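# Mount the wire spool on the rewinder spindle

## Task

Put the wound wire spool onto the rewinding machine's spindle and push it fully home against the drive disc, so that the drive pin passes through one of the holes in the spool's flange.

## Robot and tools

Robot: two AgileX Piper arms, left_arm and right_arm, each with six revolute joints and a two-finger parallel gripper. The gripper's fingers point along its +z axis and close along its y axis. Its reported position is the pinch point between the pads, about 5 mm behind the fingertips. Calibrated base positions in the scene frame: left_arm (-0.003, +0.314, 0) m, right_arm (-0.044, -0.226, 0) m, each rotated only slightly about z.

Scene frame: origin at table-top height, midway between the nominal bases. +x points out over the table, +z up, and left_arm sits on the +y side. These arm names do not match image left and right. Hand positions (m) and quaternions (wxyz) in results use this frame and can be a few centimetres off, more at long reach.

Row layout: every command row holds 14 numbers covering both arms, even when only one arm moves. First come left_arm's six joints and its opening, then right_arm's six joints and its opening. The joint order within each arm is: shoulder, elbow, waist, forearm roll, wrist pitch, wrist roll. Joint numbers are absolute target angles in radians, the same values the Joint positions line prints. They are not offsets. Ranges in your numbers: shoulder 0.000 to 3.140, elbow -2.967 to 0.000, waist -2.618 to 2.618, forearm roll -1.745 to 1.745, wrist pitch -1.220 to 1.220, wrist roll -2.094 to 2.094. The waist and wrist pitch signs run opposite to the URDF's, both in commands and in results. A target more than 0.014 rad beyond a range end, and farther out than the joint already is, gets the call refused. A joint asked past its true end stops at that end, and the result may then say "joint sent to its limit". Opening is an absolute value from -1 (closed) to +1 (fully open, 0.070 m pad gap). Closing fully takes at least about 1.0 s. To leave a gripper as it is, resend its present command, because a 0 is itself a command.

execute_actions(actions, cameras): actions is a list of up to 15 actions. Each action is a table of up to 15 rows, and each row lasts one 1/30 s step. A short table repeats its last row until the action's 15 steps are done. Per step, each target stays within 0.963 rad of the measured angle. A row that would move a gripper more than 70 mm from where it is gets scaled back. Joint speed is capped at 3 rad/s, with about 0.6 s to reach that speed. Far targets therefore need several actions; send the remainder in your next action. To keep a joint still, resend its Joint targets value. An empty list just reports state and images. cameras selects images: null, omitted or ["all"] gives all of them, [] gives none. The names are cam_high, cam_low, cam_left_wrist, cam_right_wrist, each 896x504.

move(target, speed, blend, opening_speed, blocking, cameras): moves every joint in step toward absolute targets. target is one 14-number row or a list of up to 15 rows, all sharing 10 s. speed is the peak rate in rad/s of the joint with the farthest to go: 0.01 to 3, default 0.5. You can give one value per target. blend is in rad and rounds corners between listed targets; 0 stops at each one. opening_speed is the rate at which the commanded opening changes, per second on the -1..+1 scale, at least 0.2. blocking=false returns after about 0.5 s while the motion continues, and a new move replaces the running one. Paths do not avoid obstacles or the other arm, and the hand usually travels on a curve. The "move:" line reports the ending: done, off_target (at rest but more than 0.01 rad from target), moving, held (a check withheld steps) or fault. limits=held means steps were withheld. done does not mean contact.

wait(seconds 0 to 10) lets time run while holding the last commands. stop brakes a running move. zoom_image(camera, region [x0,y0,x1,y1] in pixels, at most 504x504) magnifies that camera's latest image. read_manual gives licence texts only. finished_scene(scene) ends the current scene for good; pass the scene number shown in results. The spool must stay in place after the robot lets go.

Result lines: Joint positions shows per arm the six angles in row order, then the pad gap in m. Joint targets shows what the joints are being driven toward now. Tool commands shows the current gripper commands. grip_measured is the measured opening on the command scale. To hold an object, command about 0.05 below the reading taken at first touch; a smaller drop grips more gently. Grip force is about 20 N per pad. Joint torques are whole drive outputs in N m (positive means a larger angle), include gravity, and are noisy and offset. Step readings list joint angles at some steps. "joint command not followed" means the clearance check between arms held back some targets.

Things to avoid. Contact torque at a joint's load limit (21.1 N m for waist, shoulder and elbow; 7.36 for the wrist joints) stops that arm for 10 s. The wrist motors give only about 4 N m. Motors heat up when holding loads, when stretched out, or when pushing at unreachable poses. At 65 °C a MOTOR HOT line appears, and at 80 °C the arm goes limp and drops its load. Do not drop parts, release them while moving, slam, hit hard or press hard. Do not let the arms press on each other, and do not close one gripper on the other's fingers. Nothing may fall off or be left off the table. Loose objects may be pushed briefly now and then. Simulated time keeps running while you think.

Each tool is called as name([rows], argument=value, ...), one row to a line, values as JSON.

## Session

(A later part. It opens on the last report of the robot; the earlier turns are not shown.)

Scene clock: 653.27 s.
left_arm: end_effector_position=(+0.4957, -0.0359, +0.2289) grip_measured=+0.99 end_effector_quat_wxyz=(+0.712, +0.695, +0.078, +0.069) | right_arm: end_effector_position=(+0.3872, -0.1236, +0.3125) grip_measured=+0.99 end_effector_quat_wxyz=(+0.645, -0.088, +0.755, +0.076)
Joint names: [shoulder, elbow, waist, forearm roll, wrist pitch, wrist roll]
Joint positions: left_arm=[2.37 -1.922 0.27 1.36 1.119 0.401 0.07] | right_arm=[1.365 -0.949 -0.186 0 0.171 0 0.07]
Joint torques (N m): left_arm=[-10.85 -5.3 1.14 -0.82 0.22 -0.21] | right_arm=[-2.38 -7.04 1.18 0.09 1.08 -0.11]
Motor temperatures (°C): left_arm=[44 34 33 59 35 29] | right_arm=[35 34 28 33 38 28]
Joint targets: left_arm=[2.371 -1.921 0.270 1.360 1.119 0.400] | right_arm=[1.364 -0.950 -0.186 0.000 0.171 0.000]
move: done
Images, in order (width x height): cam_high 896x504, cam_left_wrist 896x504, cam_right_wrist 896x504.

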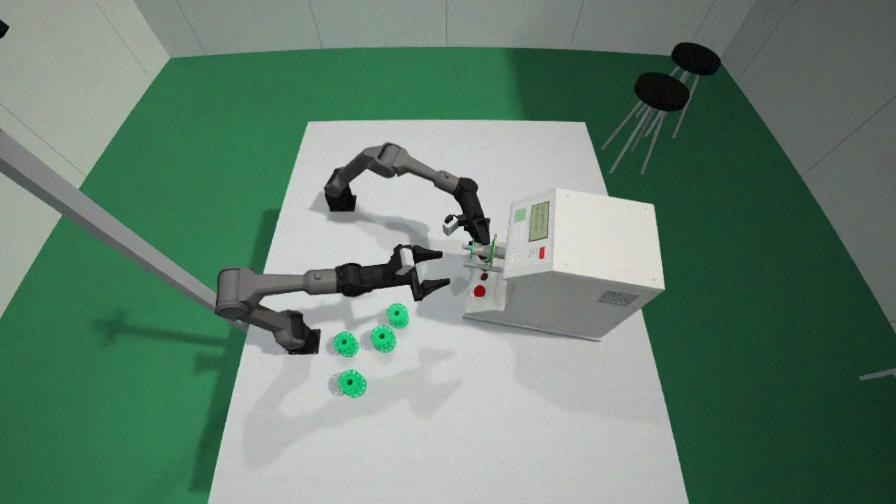

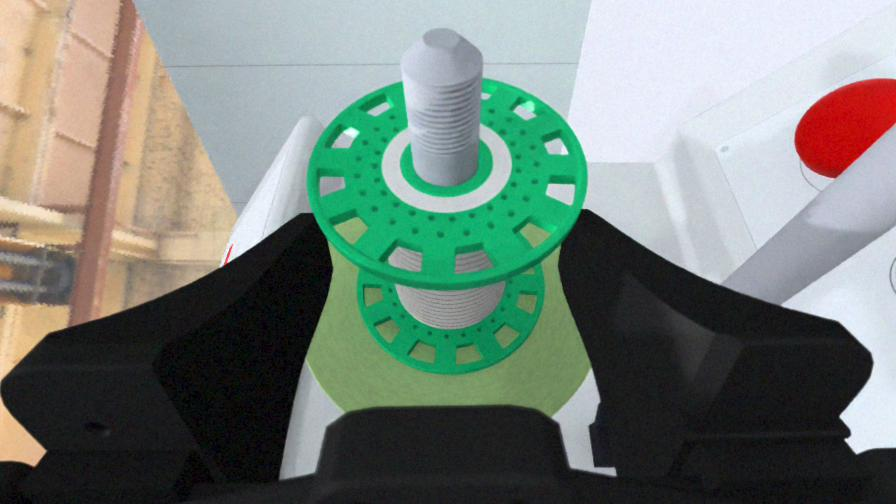

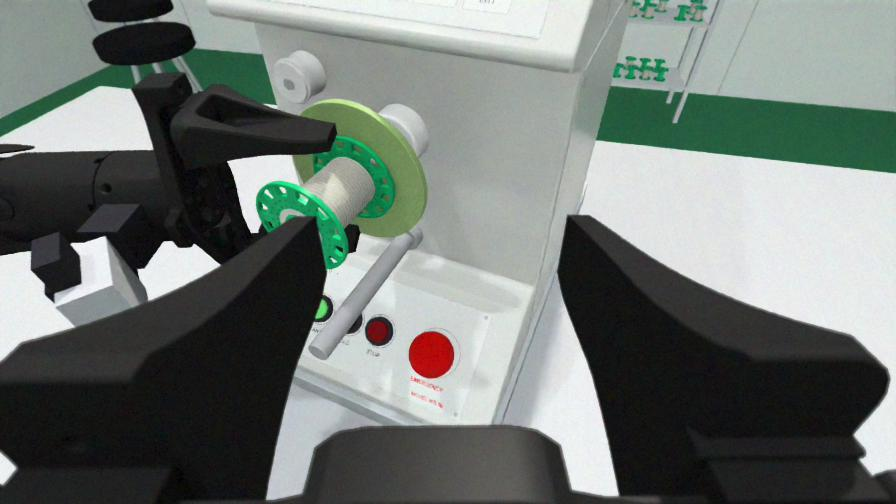

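move([
  [2.3424, -1.8646, 0.2416, 1.3604, 1.1509, 0.4240, 1.0, 1.3639, -0.9498, -0.1864, 0, 0.171, 0, 1.0],
  [2.3167, -1.8138, 0.2123, 1.3637, 1.1825, 0.4448, 1.0, 1.3639, -0.9498, -0.1864, 0, 0.171, 0, 1.0],
  [2.3010, -1.7828, 0.1924, 1.3674, 1.2034, 0.4569, 1.0, 1.3639, -0.9498, -0.1864, 0, 0.171, 0, 1.0],
], speed=[0.08, 0.12, 0.12], cameras=["cam_left_wrist", "cam_right_wrist", "cam_high"])

zoom_image(camera="cam_right_wrist", region=[350, 142, 392, 184])

zoom_image(camera="cam_right_wrist", region=[240, 90, 440, 290])

zoom_image(camera="cam_high", region=[484, 232, 504, 272])

Scene clock: 698.03 s.
left_arm: end_effector_position=(+0.4875, +0.0036, +0.2274) grip_measured=+0.99 end_effector_quat_wxyz=(+0.711, +0.695, +0.079, +0.069) | right_arm: end_effector_position=(+0.3872, -0.1236, +0.3125) grip_measured=+0.99 end_effector_quat_wxyz=(+0.645, -0.088, +0.755, +0.076)
Joint names: [shoulder, elbow, waist, forearm roll, wrist pitch, wrist roll]
Joint positions: left_arm=[2.301 -1.782 0.192 1.367 1.204 0.457 0.07] | right_arm=[1.365 -0.949 -0.186 0 0.171 0 0.07]
Joint torques (N m): left_arm=[-11.64 -6.1 0.79 -0.87 0.25 -0.02] | right_arm=[-2.38 -7.06 1.24 0.1 1.07 -0.1]
Motor temperatures (°C): left_arm=[40 32 32 45 33 29] | right_arm=[35 34 28 33 37 28]
Joint targets: left_arm=[2.301 -1.783 0.192 1.367 1.203 0.457] | right_arm=[1.364 -0.950 -0.186 0.000 0.171 0.000]
move: done
Images, in order (width x height): cam_high 896x504, cam_left_wrist 896x504, cam_right_wrist 896x504.

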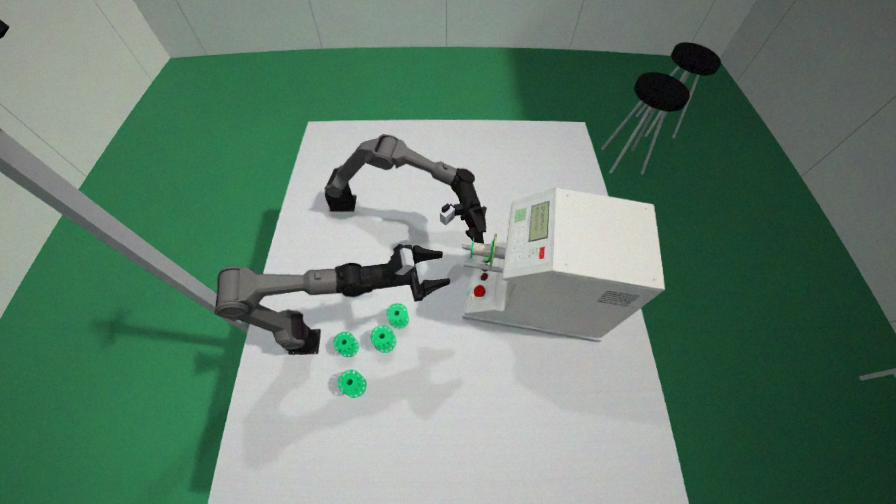

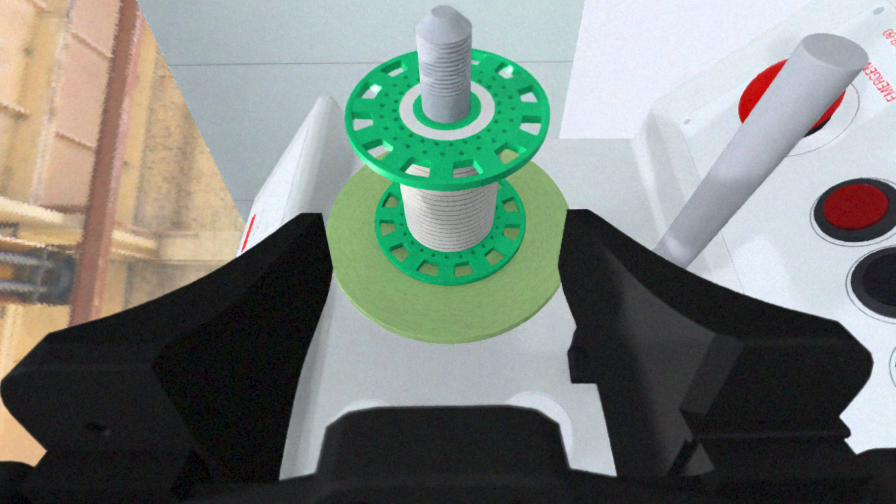

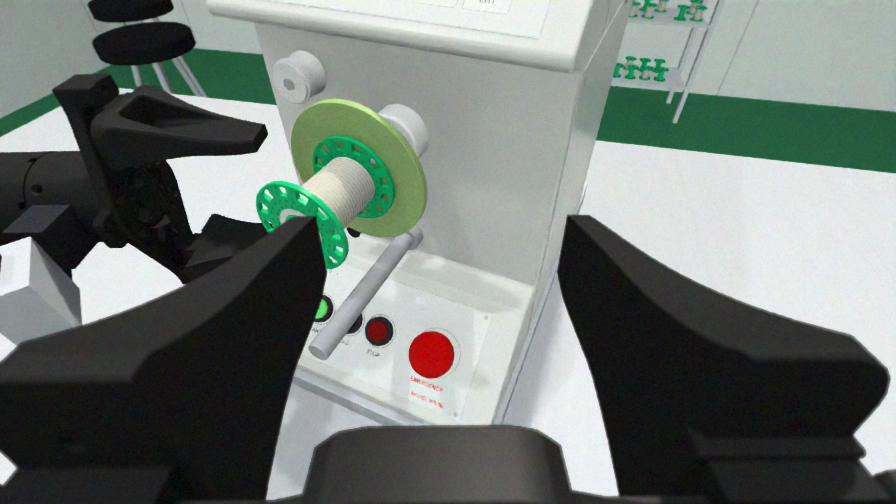

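Scaled by 12.000 from the camera's 896x504 image, which has a finer 1280x720 frame.

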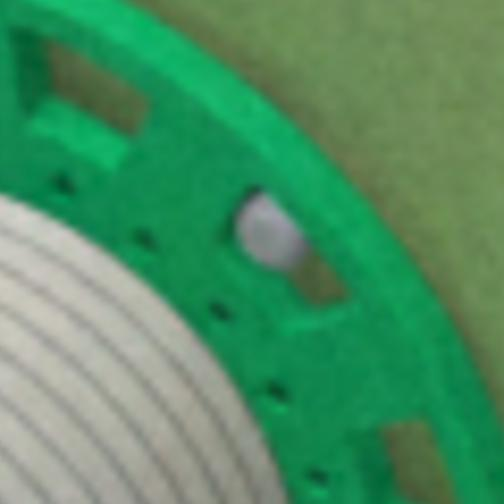

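Scaled by 2.520 from the camera's 896x504 image, which has a finer 1280x720 frame.

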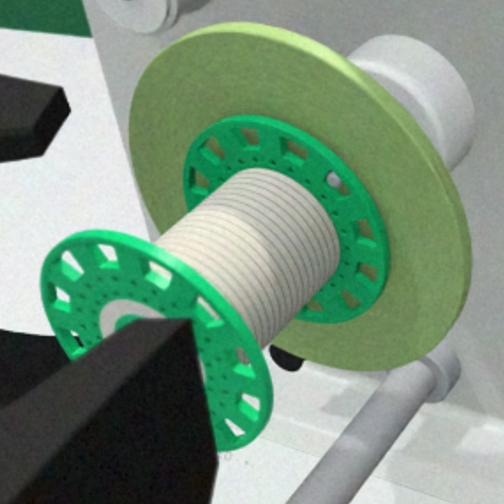

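Scaled by 12.600 from the camera's 896x504 image, which has a finer 1280x720 frame.

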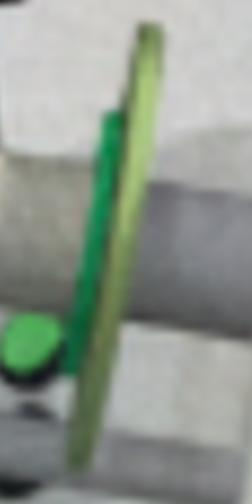

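zoom_image(camera="cam_left_wrist", region=[360, 180, 540, 300])

zoom_image(camera="cam_left_wrist", region=[420, 255, 480, 295])

zoom_image(camera="cam_right_wrist", region=[340, 170, 410, 230])

Scaled by 2.800 from the camera's 896x504 image, which has a finer 1280x720 frame.

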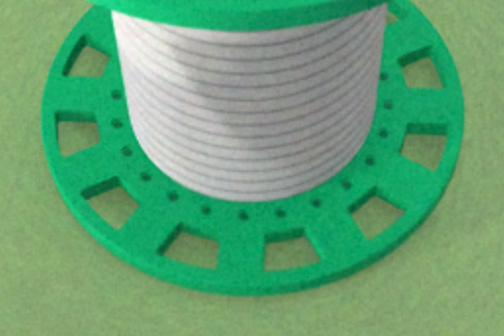

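Scaled by 8.400 from the camera's 896x504 image, which has a finer 1280x720 frame.

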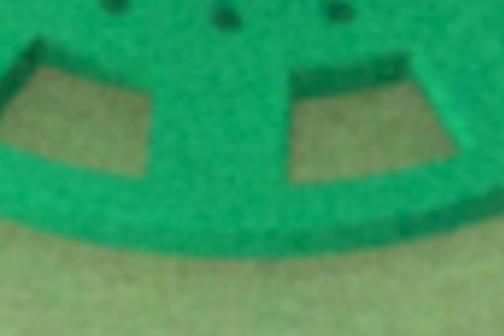

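Scaled by 7.200 from the camera's 896x504 image, which has a finer 1280x720 frame.

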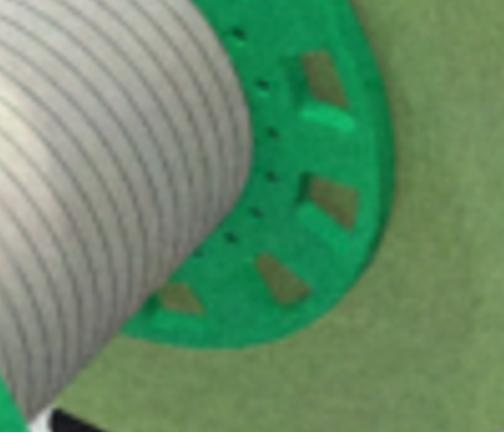

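zoom_image(camera="cam_left_wrist", region=[390, 60, 500, 150])

zoom_image(camera="cam_right_wrist", region=[366, 152, 386, 172])

Scaled by 4.582 from the camera's 896x504 image, which has a finer 1280x720 frame.

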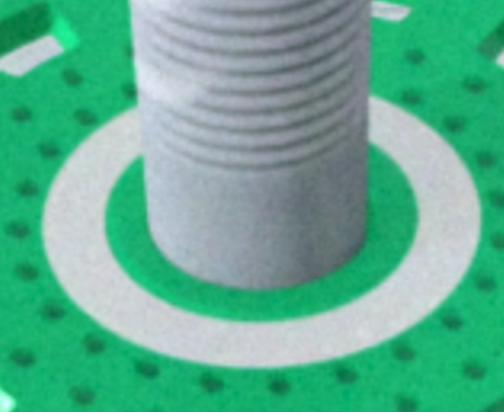

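Scaled by 25.200 from the camera's 896x504 image, which has a finer 1280x720 frame.

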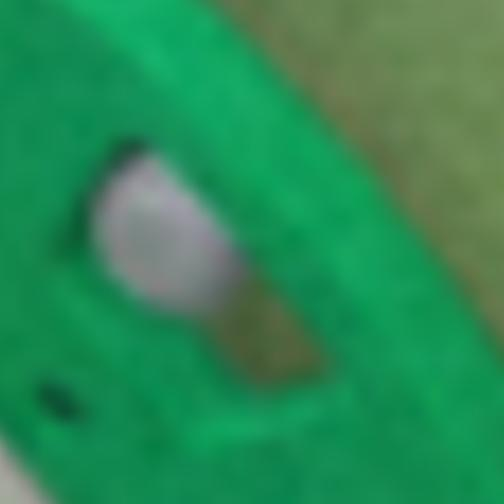

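zoom_image(camera="cam_left_wrist", region=[456, 90, 486, 130])

zoom_image(camera="cam_left_wrist", region=[408, 90, 438, 130])

Scaled by 12.600 from the camera's 896x504 image, which has a finer 1280x720 frame.

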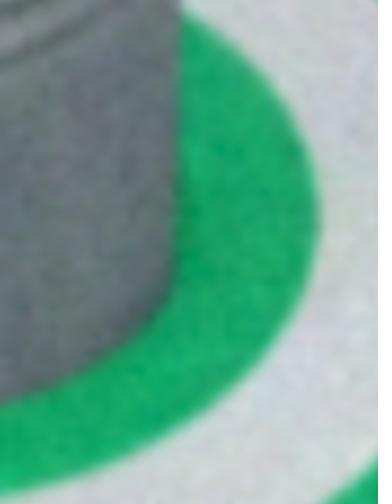

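Scaled by 12.600 from the camera's 896x504 image, which has a finer 1280x720 frame.

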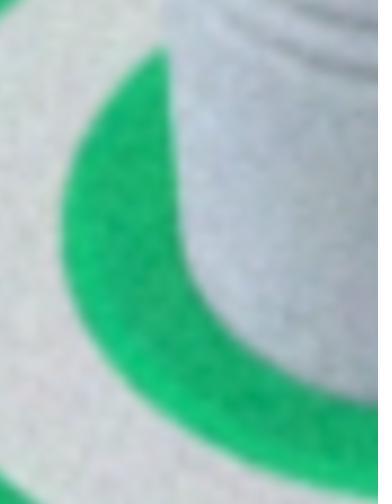

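execute_actions(actions=[], cameras=["cam_low", "cam_left_wrist", "cam_right_wrist"])

zoom_image(camera="cam_left_wrist", region=[320, 150, 400, 250])

zoom_image(camera="cam_left_wrist", region=[500, 150, 580, 250])

zoom_image(camera="cam_left_wrist", region=[400, 250, 500, 350])

Scene clock: 769.67 s.
left_arm: end_effector_position=(+0.4873, +0.0031, +0.2277) grip_measured=+0.99 end_effector_quat_wxyz=(+0.711, +0.695, +0.078, +0.069) | right_arm: end_effector_position=(+0.3872, -0.1236, +0.3125) grip_measured=+0.99 end_effector_quat_wxyz=(+0.645, -0.088, +0.755, +0.076)
Joint names: [shoulder, elbow, waist, forearm roll, wrist pitch, wrist roll]
Joint positions: left_arm=[2.301 -1.783 0.192 1.367 1.204 0.457 0.07] | right_arm=[1.365 -0.949 -0.186 0 0.171 0 0.07]
Joint torques (N m): left_arm=[-10.3 -7.12 1.16 -0.91 0.28 -0.2] | right_arm=[-2.37 -6.96 1.25 0.11 1.05 -0.1]
Motor temperatures (°C): left_arm=[38 32 32 41 33 29] | right_arm=[35 34 28 33 37 28]
Joint targets: left_arm=[2.301 -1.783 0.192 1.367 1.203 0.457] | right_arm=[1.364 -0.950 -0.186 0.000 0.171 0.000]
Tool commands: left_gripper/opening=+1.0 right_gripper/opening=+1.0
Images, in order (width x height): cam_low 896x504, cam_left_wrist 896x504, cam_right_wrist 896x504.

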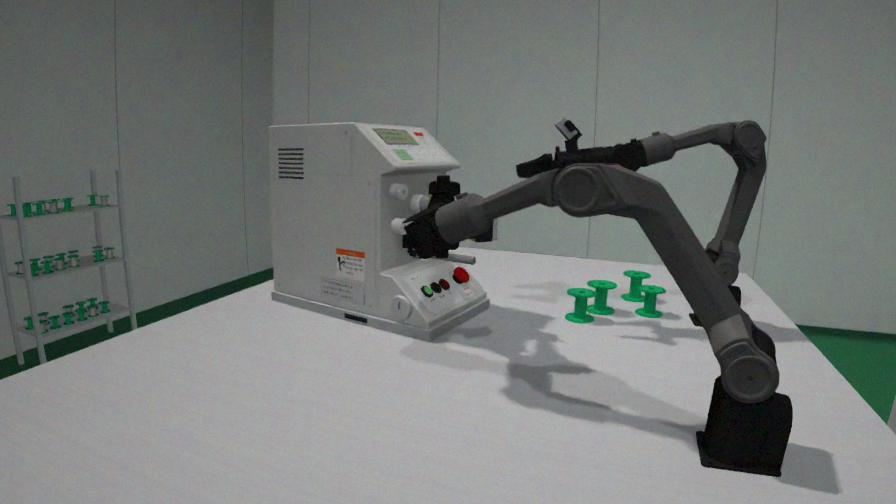

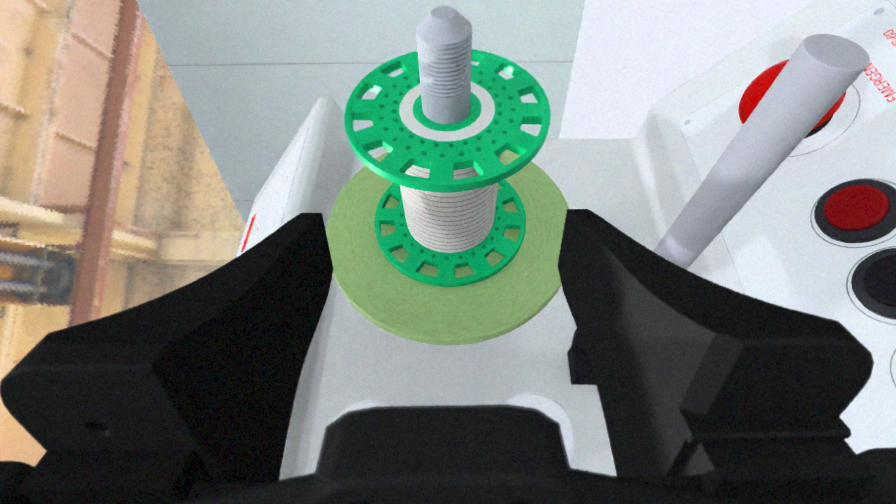

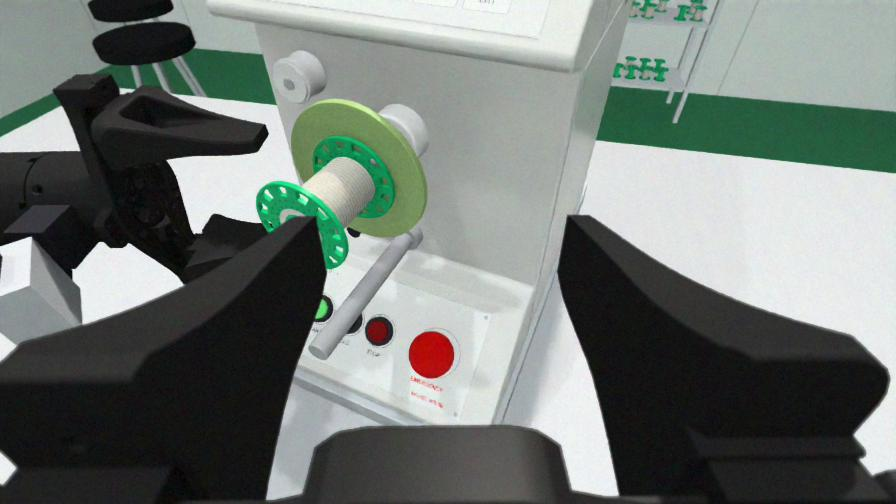

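Scaled by 5.040 from the camera's 896x504 image, which has a finer 1280x720 frame.

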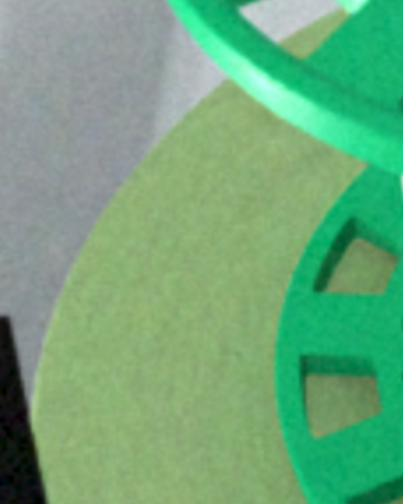

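Scaled by 5.040 from the camera's 896x504 image, which has a finer 1280x720 frame.

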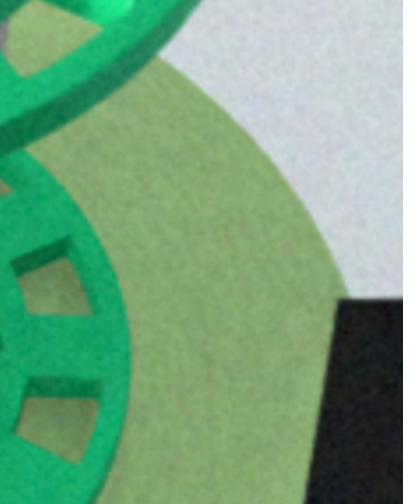

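Scaled by 5.040 from the camera's 896x504 image, which has a finer 1280x720 frame.

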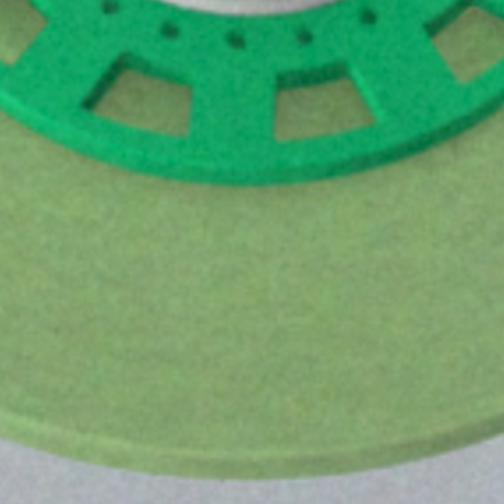

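zoom_image(camera="cam_left_wrist", region=[428, 322, 468, 352])

zoom_image(camera="cam_left_wrist", region=[428, 268, 468, 298])

zoom_image(camera="cam_left_wrist", region=[366, 205, 386, 235])

zoom_image(camera="cam_left_wrist", region=[514, 205, 534, 235])

Scaled by 12.600 from the camera's 896x504 image, which has a finer 1280x720 frame.

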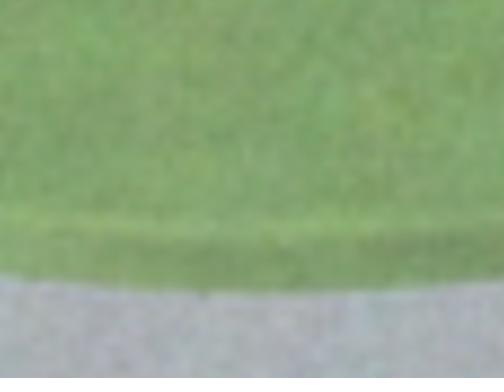

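Scaled by 12.600 from the camera's 896x504 image, which has a finer 1280x720 frame.

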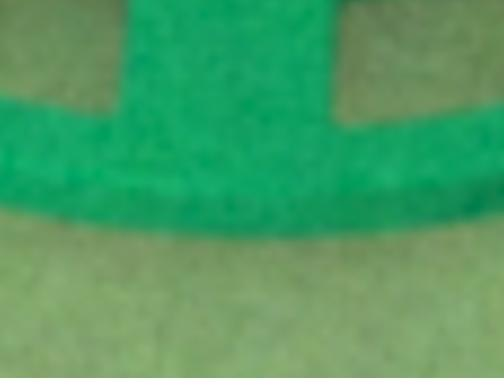

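Scaled by 16.800 from the camera's 896x504 image, which has a finer 1280x720 frame.

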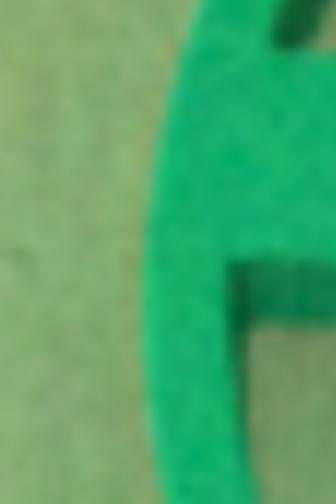

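Scaled by 16.800 from the camera's 896x504 image, which has a finer 1280x720 frame.

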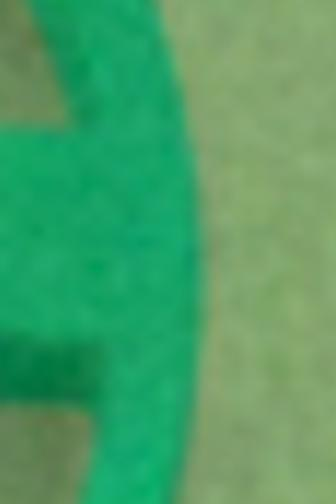

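move([
  [2.2369, -1.6646, 0.2231, 1.3307, 1.1884, 0.5201, 1.0, 1.3639, -0.9498, -0.1864, 0, 0.171, 0, 1.0],
  [2.1823, -1.5626, 0.2563, 1.2926, 1.1725, 0.5777, 1.0, 1.3639, -0.9498, -0.1864, 0, 0.171, 0, 1.0],
  [2.1344, -1.4746, 0.2868, 1.2569, 1.1594, 0.6277, 1.0, 1.3639, -0.9498, -0.1864, 0, 0.171, 0, 1.0],
], speed=[0.15, 0.15, 0.15], cameras=["cam_left_wrist", "cam_right_wrist"])

zoom_image(camera="cam_right_wrist", region=[350, 142, 392, 184])

Scene clock: 832.87 s.
left_arm: end_effector_position=(+0.4306, -0.0241, +0.2283) grip_measured=+0.99 end_effector_quat_wxyz=(+0.711, +0.695, +0.079, +0.069) | right_arm: end_effector_position=(+0.3872, -0.1236, +0.3125) grip_measured=+0.99 end_effector_quat_wxyz=(+0.645, -0.088, +0.755, +0.076)
Joint names: [shoulder, elbow, waist, forearm roll, wrist pitch, wrist roll]
Joint positions: left_arm=[2.134 -1.474 0.287 1.257 1.159 0.628 0.07] | right_arm=[1.365 -0.949 -0.186 0 0.171 0 0.07]
Joint torques (N m): left_arm=[-10.22 -6.17 0.47 -0.73 0.36 -0.16] | right_arm=[-2.4 -6.96 1.25 0.11 1.05 -0.1]
Joint targets: left_arm=[2.134 -1.475 0.287 1.257 1.159 0.628] | right_arm=[1.364 -0.950 -0.186 0.000 0.171 0.000]
move: done
Images, in order (width x height): cam_left_wrist 896x504, cam_right_wrist 896x504.

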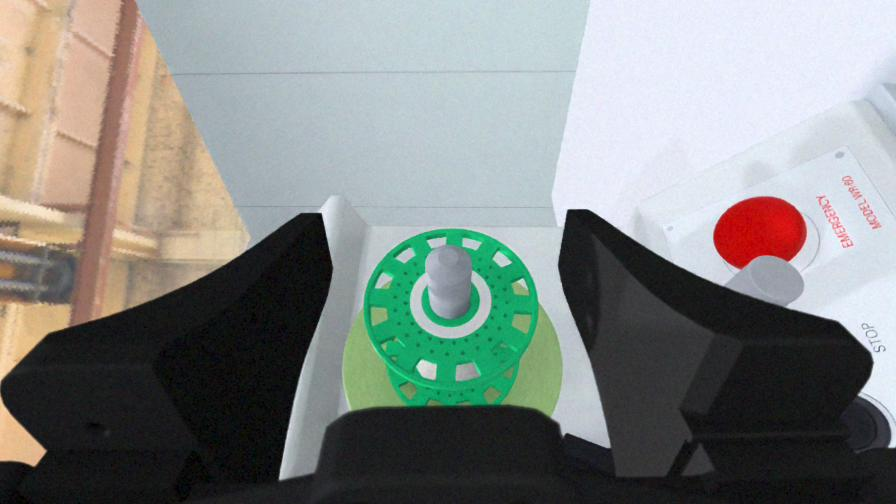

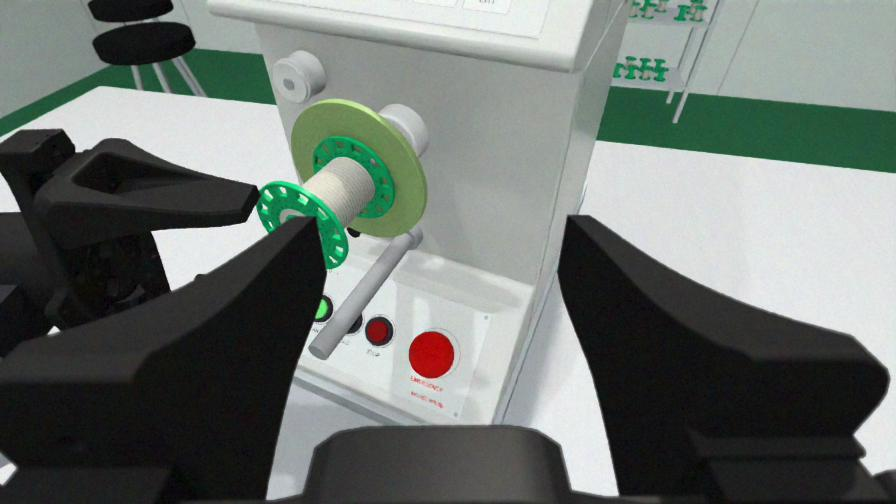

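Scaled by 12.000 from the camera's 896x504 image, which has a finer 1280x720 frame.

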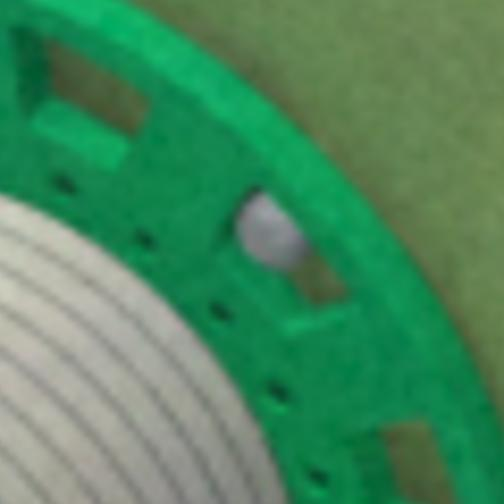

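move([
  [2.1344, -1.4746, 0.2868, 1.2569, 1.1594, 0.6277, -0.257, 1.3639, -0.9498, -0.1864, 0, 0.171, 0, 1.0],
  [2.1794, -1.5573, 0.2828, 1.2753, 1.1513, 0.5872, -0.257, 1.3639, -0.9498, -0.1864, 0, 0.171, 0, 1.0],
], speed=[0.1, 0.1], opening_speed=1.5, cameras=["cam_left_wrist", "cam_right_wrist"])

zoom_image(camera="cam_left_wrist", region=[320, 180, 572, 380])

zoom_image(camera="cam_right_wrist", region=[200, 140, 360, 280])

Scene clock: 838.70 s.
left_arm: end_effector_position=(+0.4445, -0.0268, +0.2286) grip_measured=-0.26 end_effector_quat_wxyz=(+0.711, +0.695, +0.079, +0.069) | right_arm: end_effector_position=(+0.3872, -0.1236, +0.3125) grip_measured=+0.99 end_effector_quat_wxyz=(+0.645, -0.088, +0.755, +0.076)
Joint names: [shoulder, elbow, waist, forearm roll, wrist pitch, wrist roll]
Joint positions: left_arm=[2.18 -1.558 0.283 1.275 1.152 0.587 0.026] | right_arm=[1.365 -0.949 -0.186 0 0.171 0 0.07]
Joint torques (N m): left_arm=[-9.87 -6.36 -0.2 -0.78 0.37 -0.04] | right_arm=[-2.41 -6.95 1.26 0.14 1.06 -0.09]
Joint targets: left_arm=[2.179 -1.557 0.283 1.275 1.151 0.587] | right_arm=[1.364 -0.950 -0.186 0.000 0.171 0.000]
move: done
Images, in order (width x height): cam_left_wrist 896x504, cam_right_wrist 896x504.

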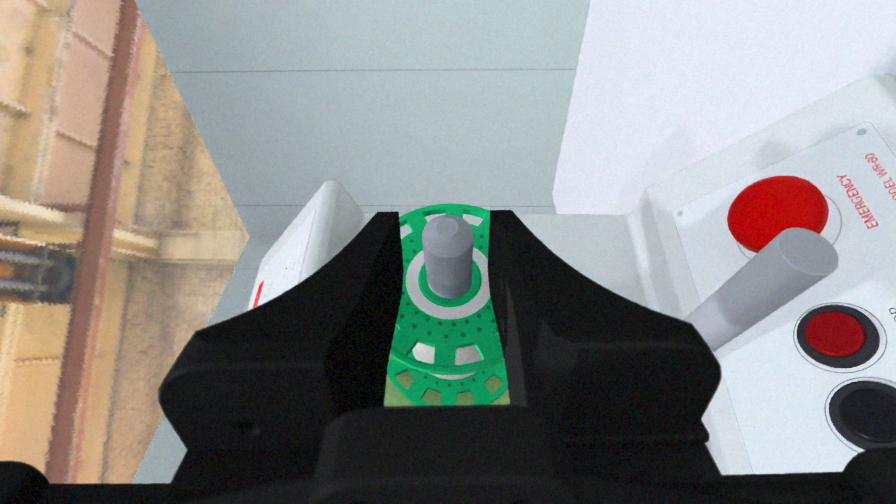

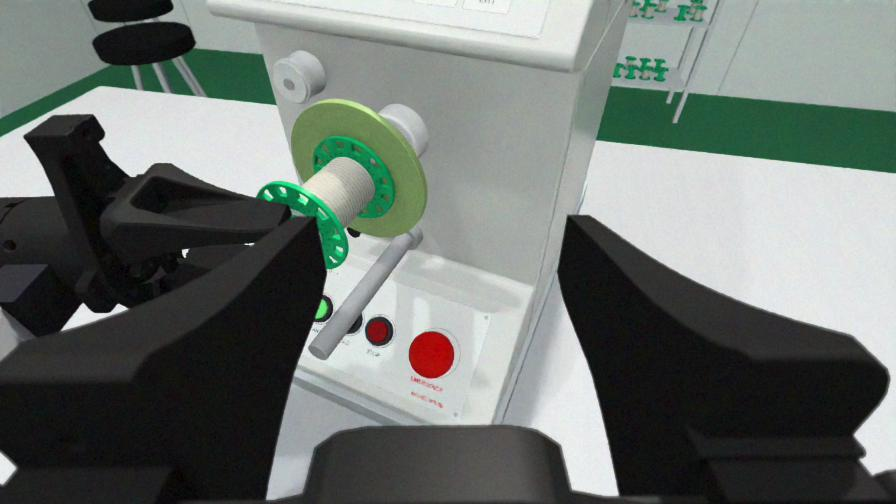

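Scaled by 2.000 from the camera's 896x504 image, which has a finer 1280x720 frame.

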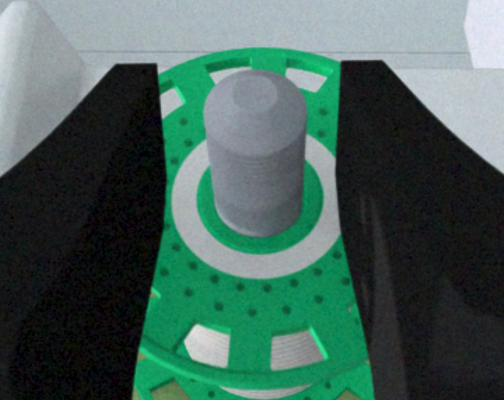

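Scaled by 3.150 from the camera's 896x504 image, which has a finer 1280x720 frame.

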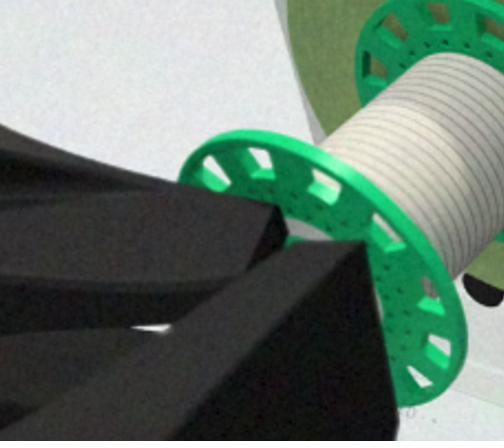

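move(target=[2.1995, -1.5946, 0.2811, 1.2837, 1.1478, 0.5687, -0.257, 1.3639, -0.9498, -0.1864, 0, 0.171, 0, 1.0], speed=0.06, cameras=["cam_left_wrist", "cam_right_wrist"])

zoom_image(camera="cam_left_wrist", region=[380, 190, 510, 320])

zoom_image(camera="cam_right_wrist", region=[240, 170, 350, 270])

zoom_image(camera="cam_right_wrist", region=[350, 142, 392, 184])

Scene clock: 842.93 s.
left_arm: end_effector_position=(+0.4491, -0.0283, +0.2287) grip_measured=-0.26 end_effector_quat_wxyz=(+0.711, +0.695, +0.077, +0.067) | right_arm: end_effector_position=(+0.3872, -0.1236, +0.3125) grip_measured=+0.99 end_effector_quat_wxyz=(+0.645, -0.088, +0.755, +0.076)
Joint names: [shoulder, elbow, waist, forearm roll, wrist pitch, wrist roll]
Joint positions: left_arm=[2.198 -1.594 0.282 1.286 1.151 0.568 0.026] | right_arm=[1.365 -0.949 -0.186 0 0.171 0 0.07]
Joint torques (N m): left_arm=[-8.59 -8.42 -1.13 -1.62 -0.54 0.09] | right_arm=[-2.42 -6.94 1.28 0.14 1.07 -0.09]
Joint targets: left_arm=[2.200 -1.595 0.281 1.284 1.148 0.569] | right_arm=[1.364 -0.950 -0.186 0.000 0.171 0.000]
move: done
Images, in order (width x height): cam_left_wrist 896x504, cam_right_wrist 896x504.

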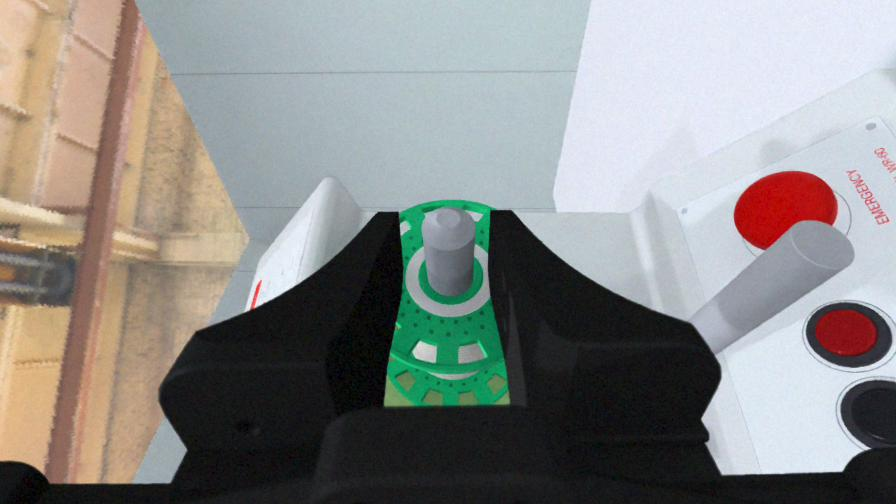

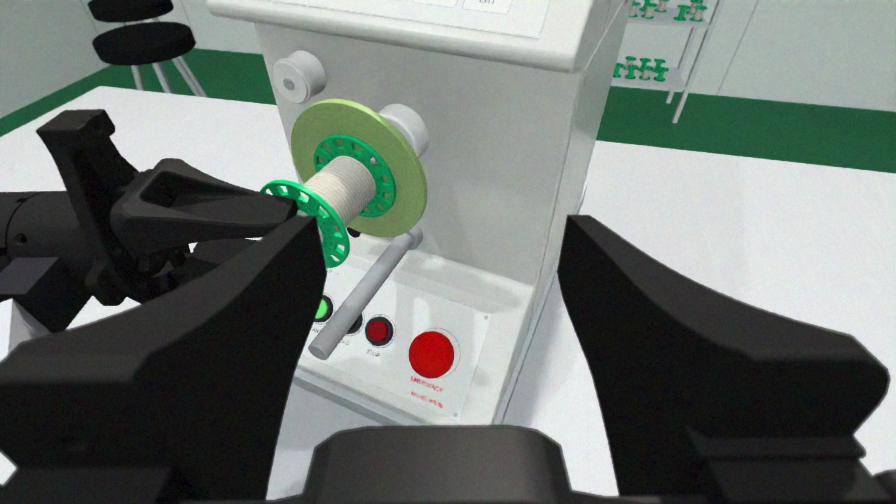

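Scaled by 3.877 from the camera's 896x504 image, which has a finer 1280x720 frame.

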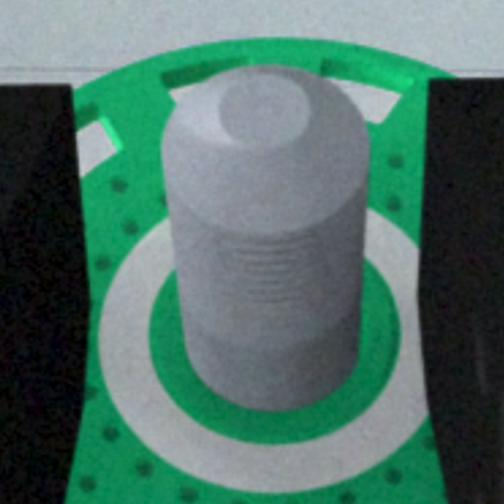

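Scaled by 4.582 from the camera's 896x504 image, which has a finer 1280x720 frame.

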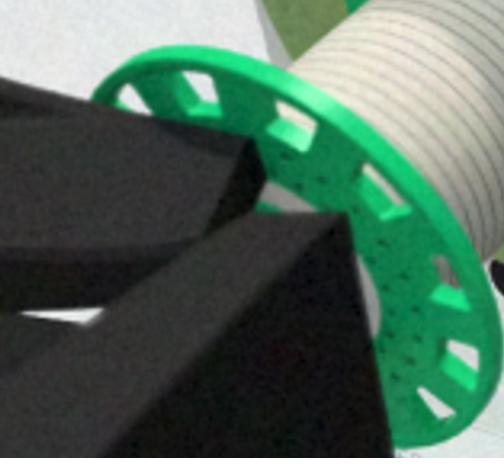

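Scaled by 12.000 from the camera's 896x504 image, which has a finer 1280x720 frame.

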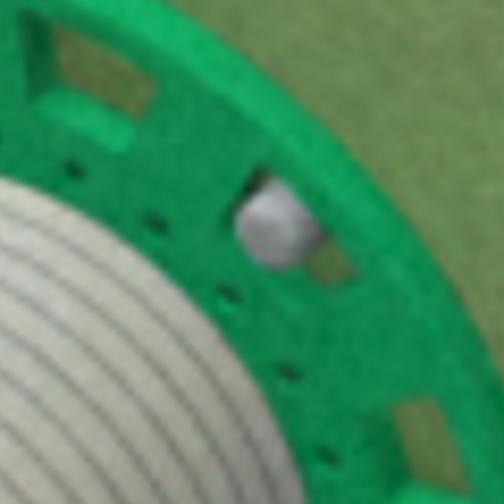

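move(target=[2.2028, -1.6009, 0.2809, 1.2851, 1.1472, 0.5656, -0.257, 1.3639, -0.9498, -0.1864, 0, 0.171, 0, 1.0], speed=0.06, cameras=["cam_right_wrist"])

zoom_image(camera="cam_right_wrist", region=[350, 142, 392, 184])

Scene clock: 851.07 s.
left_arm: end_effector_position=(+0.4499, -0.0280, +0.2288) grip_measured=-0.26 end_effector_quat_wxyz=(+0.712, +0.695, +0.076, +0.067) | right_arm: end_effector_position=(+0.3872, -0.1236, +0.3125) grip_measured=+0.99 end_effector_quat_wxyz=(+0.645, -0.088, +0.755, +0.076)
Joint names: [shoulder, elbow, waist, forearm roll, wrist pitch, wrist roll]
Joint positions: left_arm=[2.202 -1.6 0.281 1.288 1.154 0.566 0.026] | right_arm=[1.365 -0.949 -0.186 0 0.171 0 0.07]
Joint torques (N m): left_arm=[-6.58 -13.43 -5.55 -3.94 -2.96 0.43] | right_arm=[-2.45 -6.86 1.25 0.14 1.08 -0.09]
Motor temperatures (°C): left_arm=[38 32 32 46 39 29] | right_arm=[35 34 28 33 37 28]
Joint targets: left_arm=[2.203 -1.601 0.281 1.285 1.147 0.566] | right_arm=[1.364 -0.950 -0.186 0.000 0.171 0.000]
move: done
Images, in order (width x height): cam_right_wrist 896x504.

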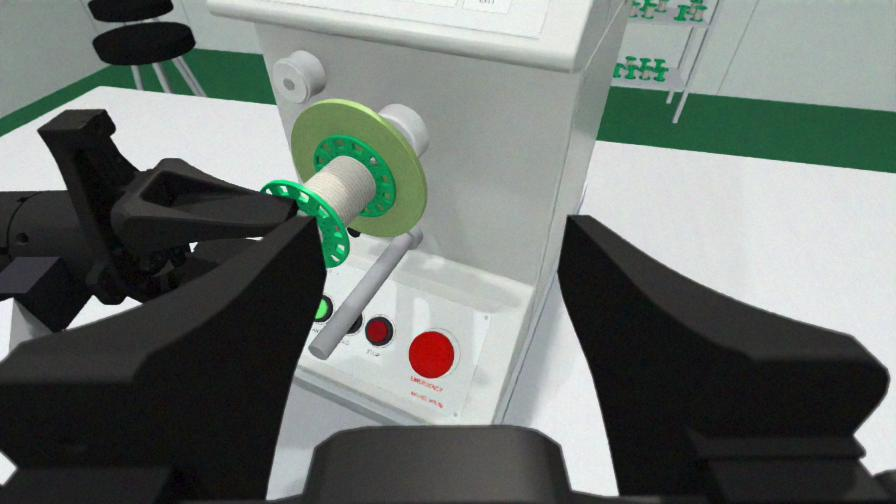

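Scaled by 12.000 from the camera's 896x504 image, which has a finer 1280x720 frame.

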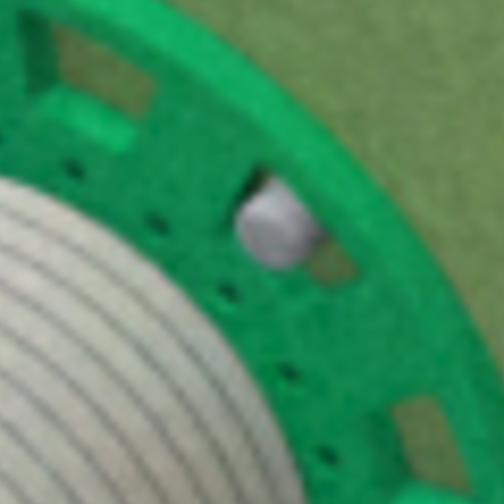

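move([
  [2.1995, -1.5946, 0.2811, 1.2837, 1.1478, 0.5687, -0.257, 1.3639, -0.9498, -0.1864, 0, 0.171, 0, 1.0],
  [2.1794, -1.5573, 0.2828, 1.2753, 1.1513, 0.5872, -0.257, 1.3639, -0.9498, -0.1864, 0, 0.171, 0, 1.0],
], speed=[0.04, 0.08], cameras=["cam_right_wrist"])

zoom_image(camera="cam_right_wrist", region=[350, 142, 392, 184])

Scene clock: 857.90 s.
left_arm: end_effector_position=(+0.4451, -0.0262, +0.2280) grip_measured=-0.26 end_effector_quat_wxyz=(+0.711, +0.695, +0.079, +0.069) | right_arm: end_effector_position=(+0.3872, -0.1236, +0.3125) grip_measured=+0.99 end_effector_quat_wxyz=(+0.645, -0.088, +0.755, +0.076)
Joint names: [shoulder, elbow, waist, forearm roll, wrist pitch, wrist roll]
Joint positions: left_arm=[2.18 -1.558 0.282 1.275 1.151 0.588 0.026] | right_arm=[1.365 -0.949 -0.186 0 0.171 0 0.07]
Joint torques (N m): left_arm=[-11.29 -4.82 1.15 -0.73 0.46 -0.22] | right_arm=[-2.45 -6.86 1.26 0.14 1.09 -0.08]
Motor temperatures (°C): left_arm=[38 33 32 50 44 29] | right_arm=[35 34 28 33 37 28]
Joint targets: left_arm=[2.179 -1.557 0.283 1.275 1.151 0.587] | right_arm=[1.364 -0.950 -0.186 0.000 0.171 0.000]
move: done
Images, in order (width x height): cam_right_wrist 896x504.

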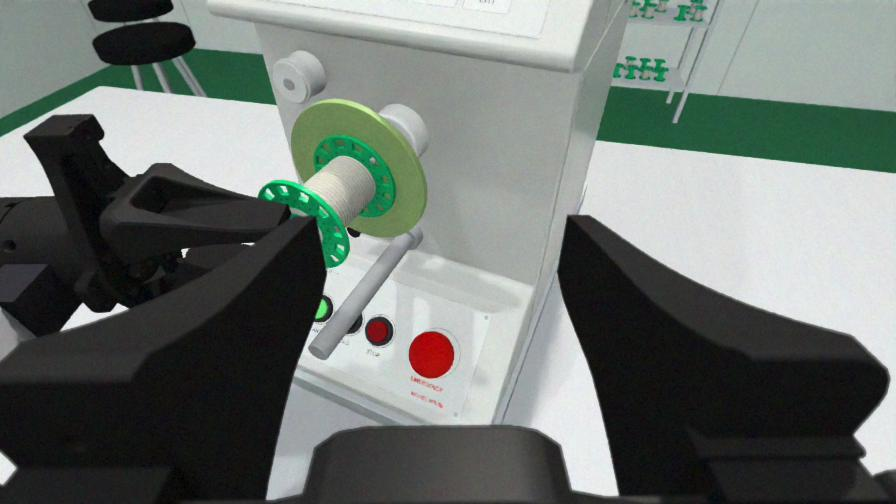

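Scaled by 12.000 from the camera's 896x504 image, which has a finer 1280x720 frame.

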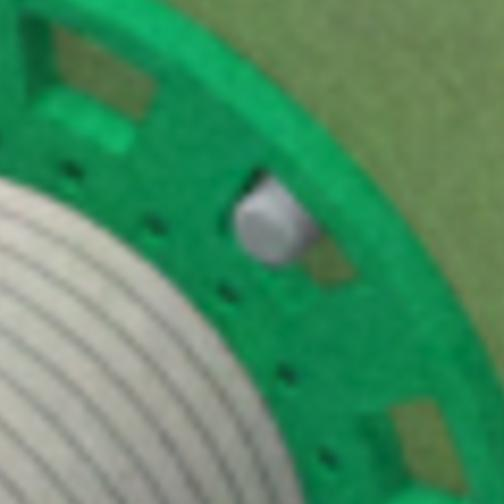

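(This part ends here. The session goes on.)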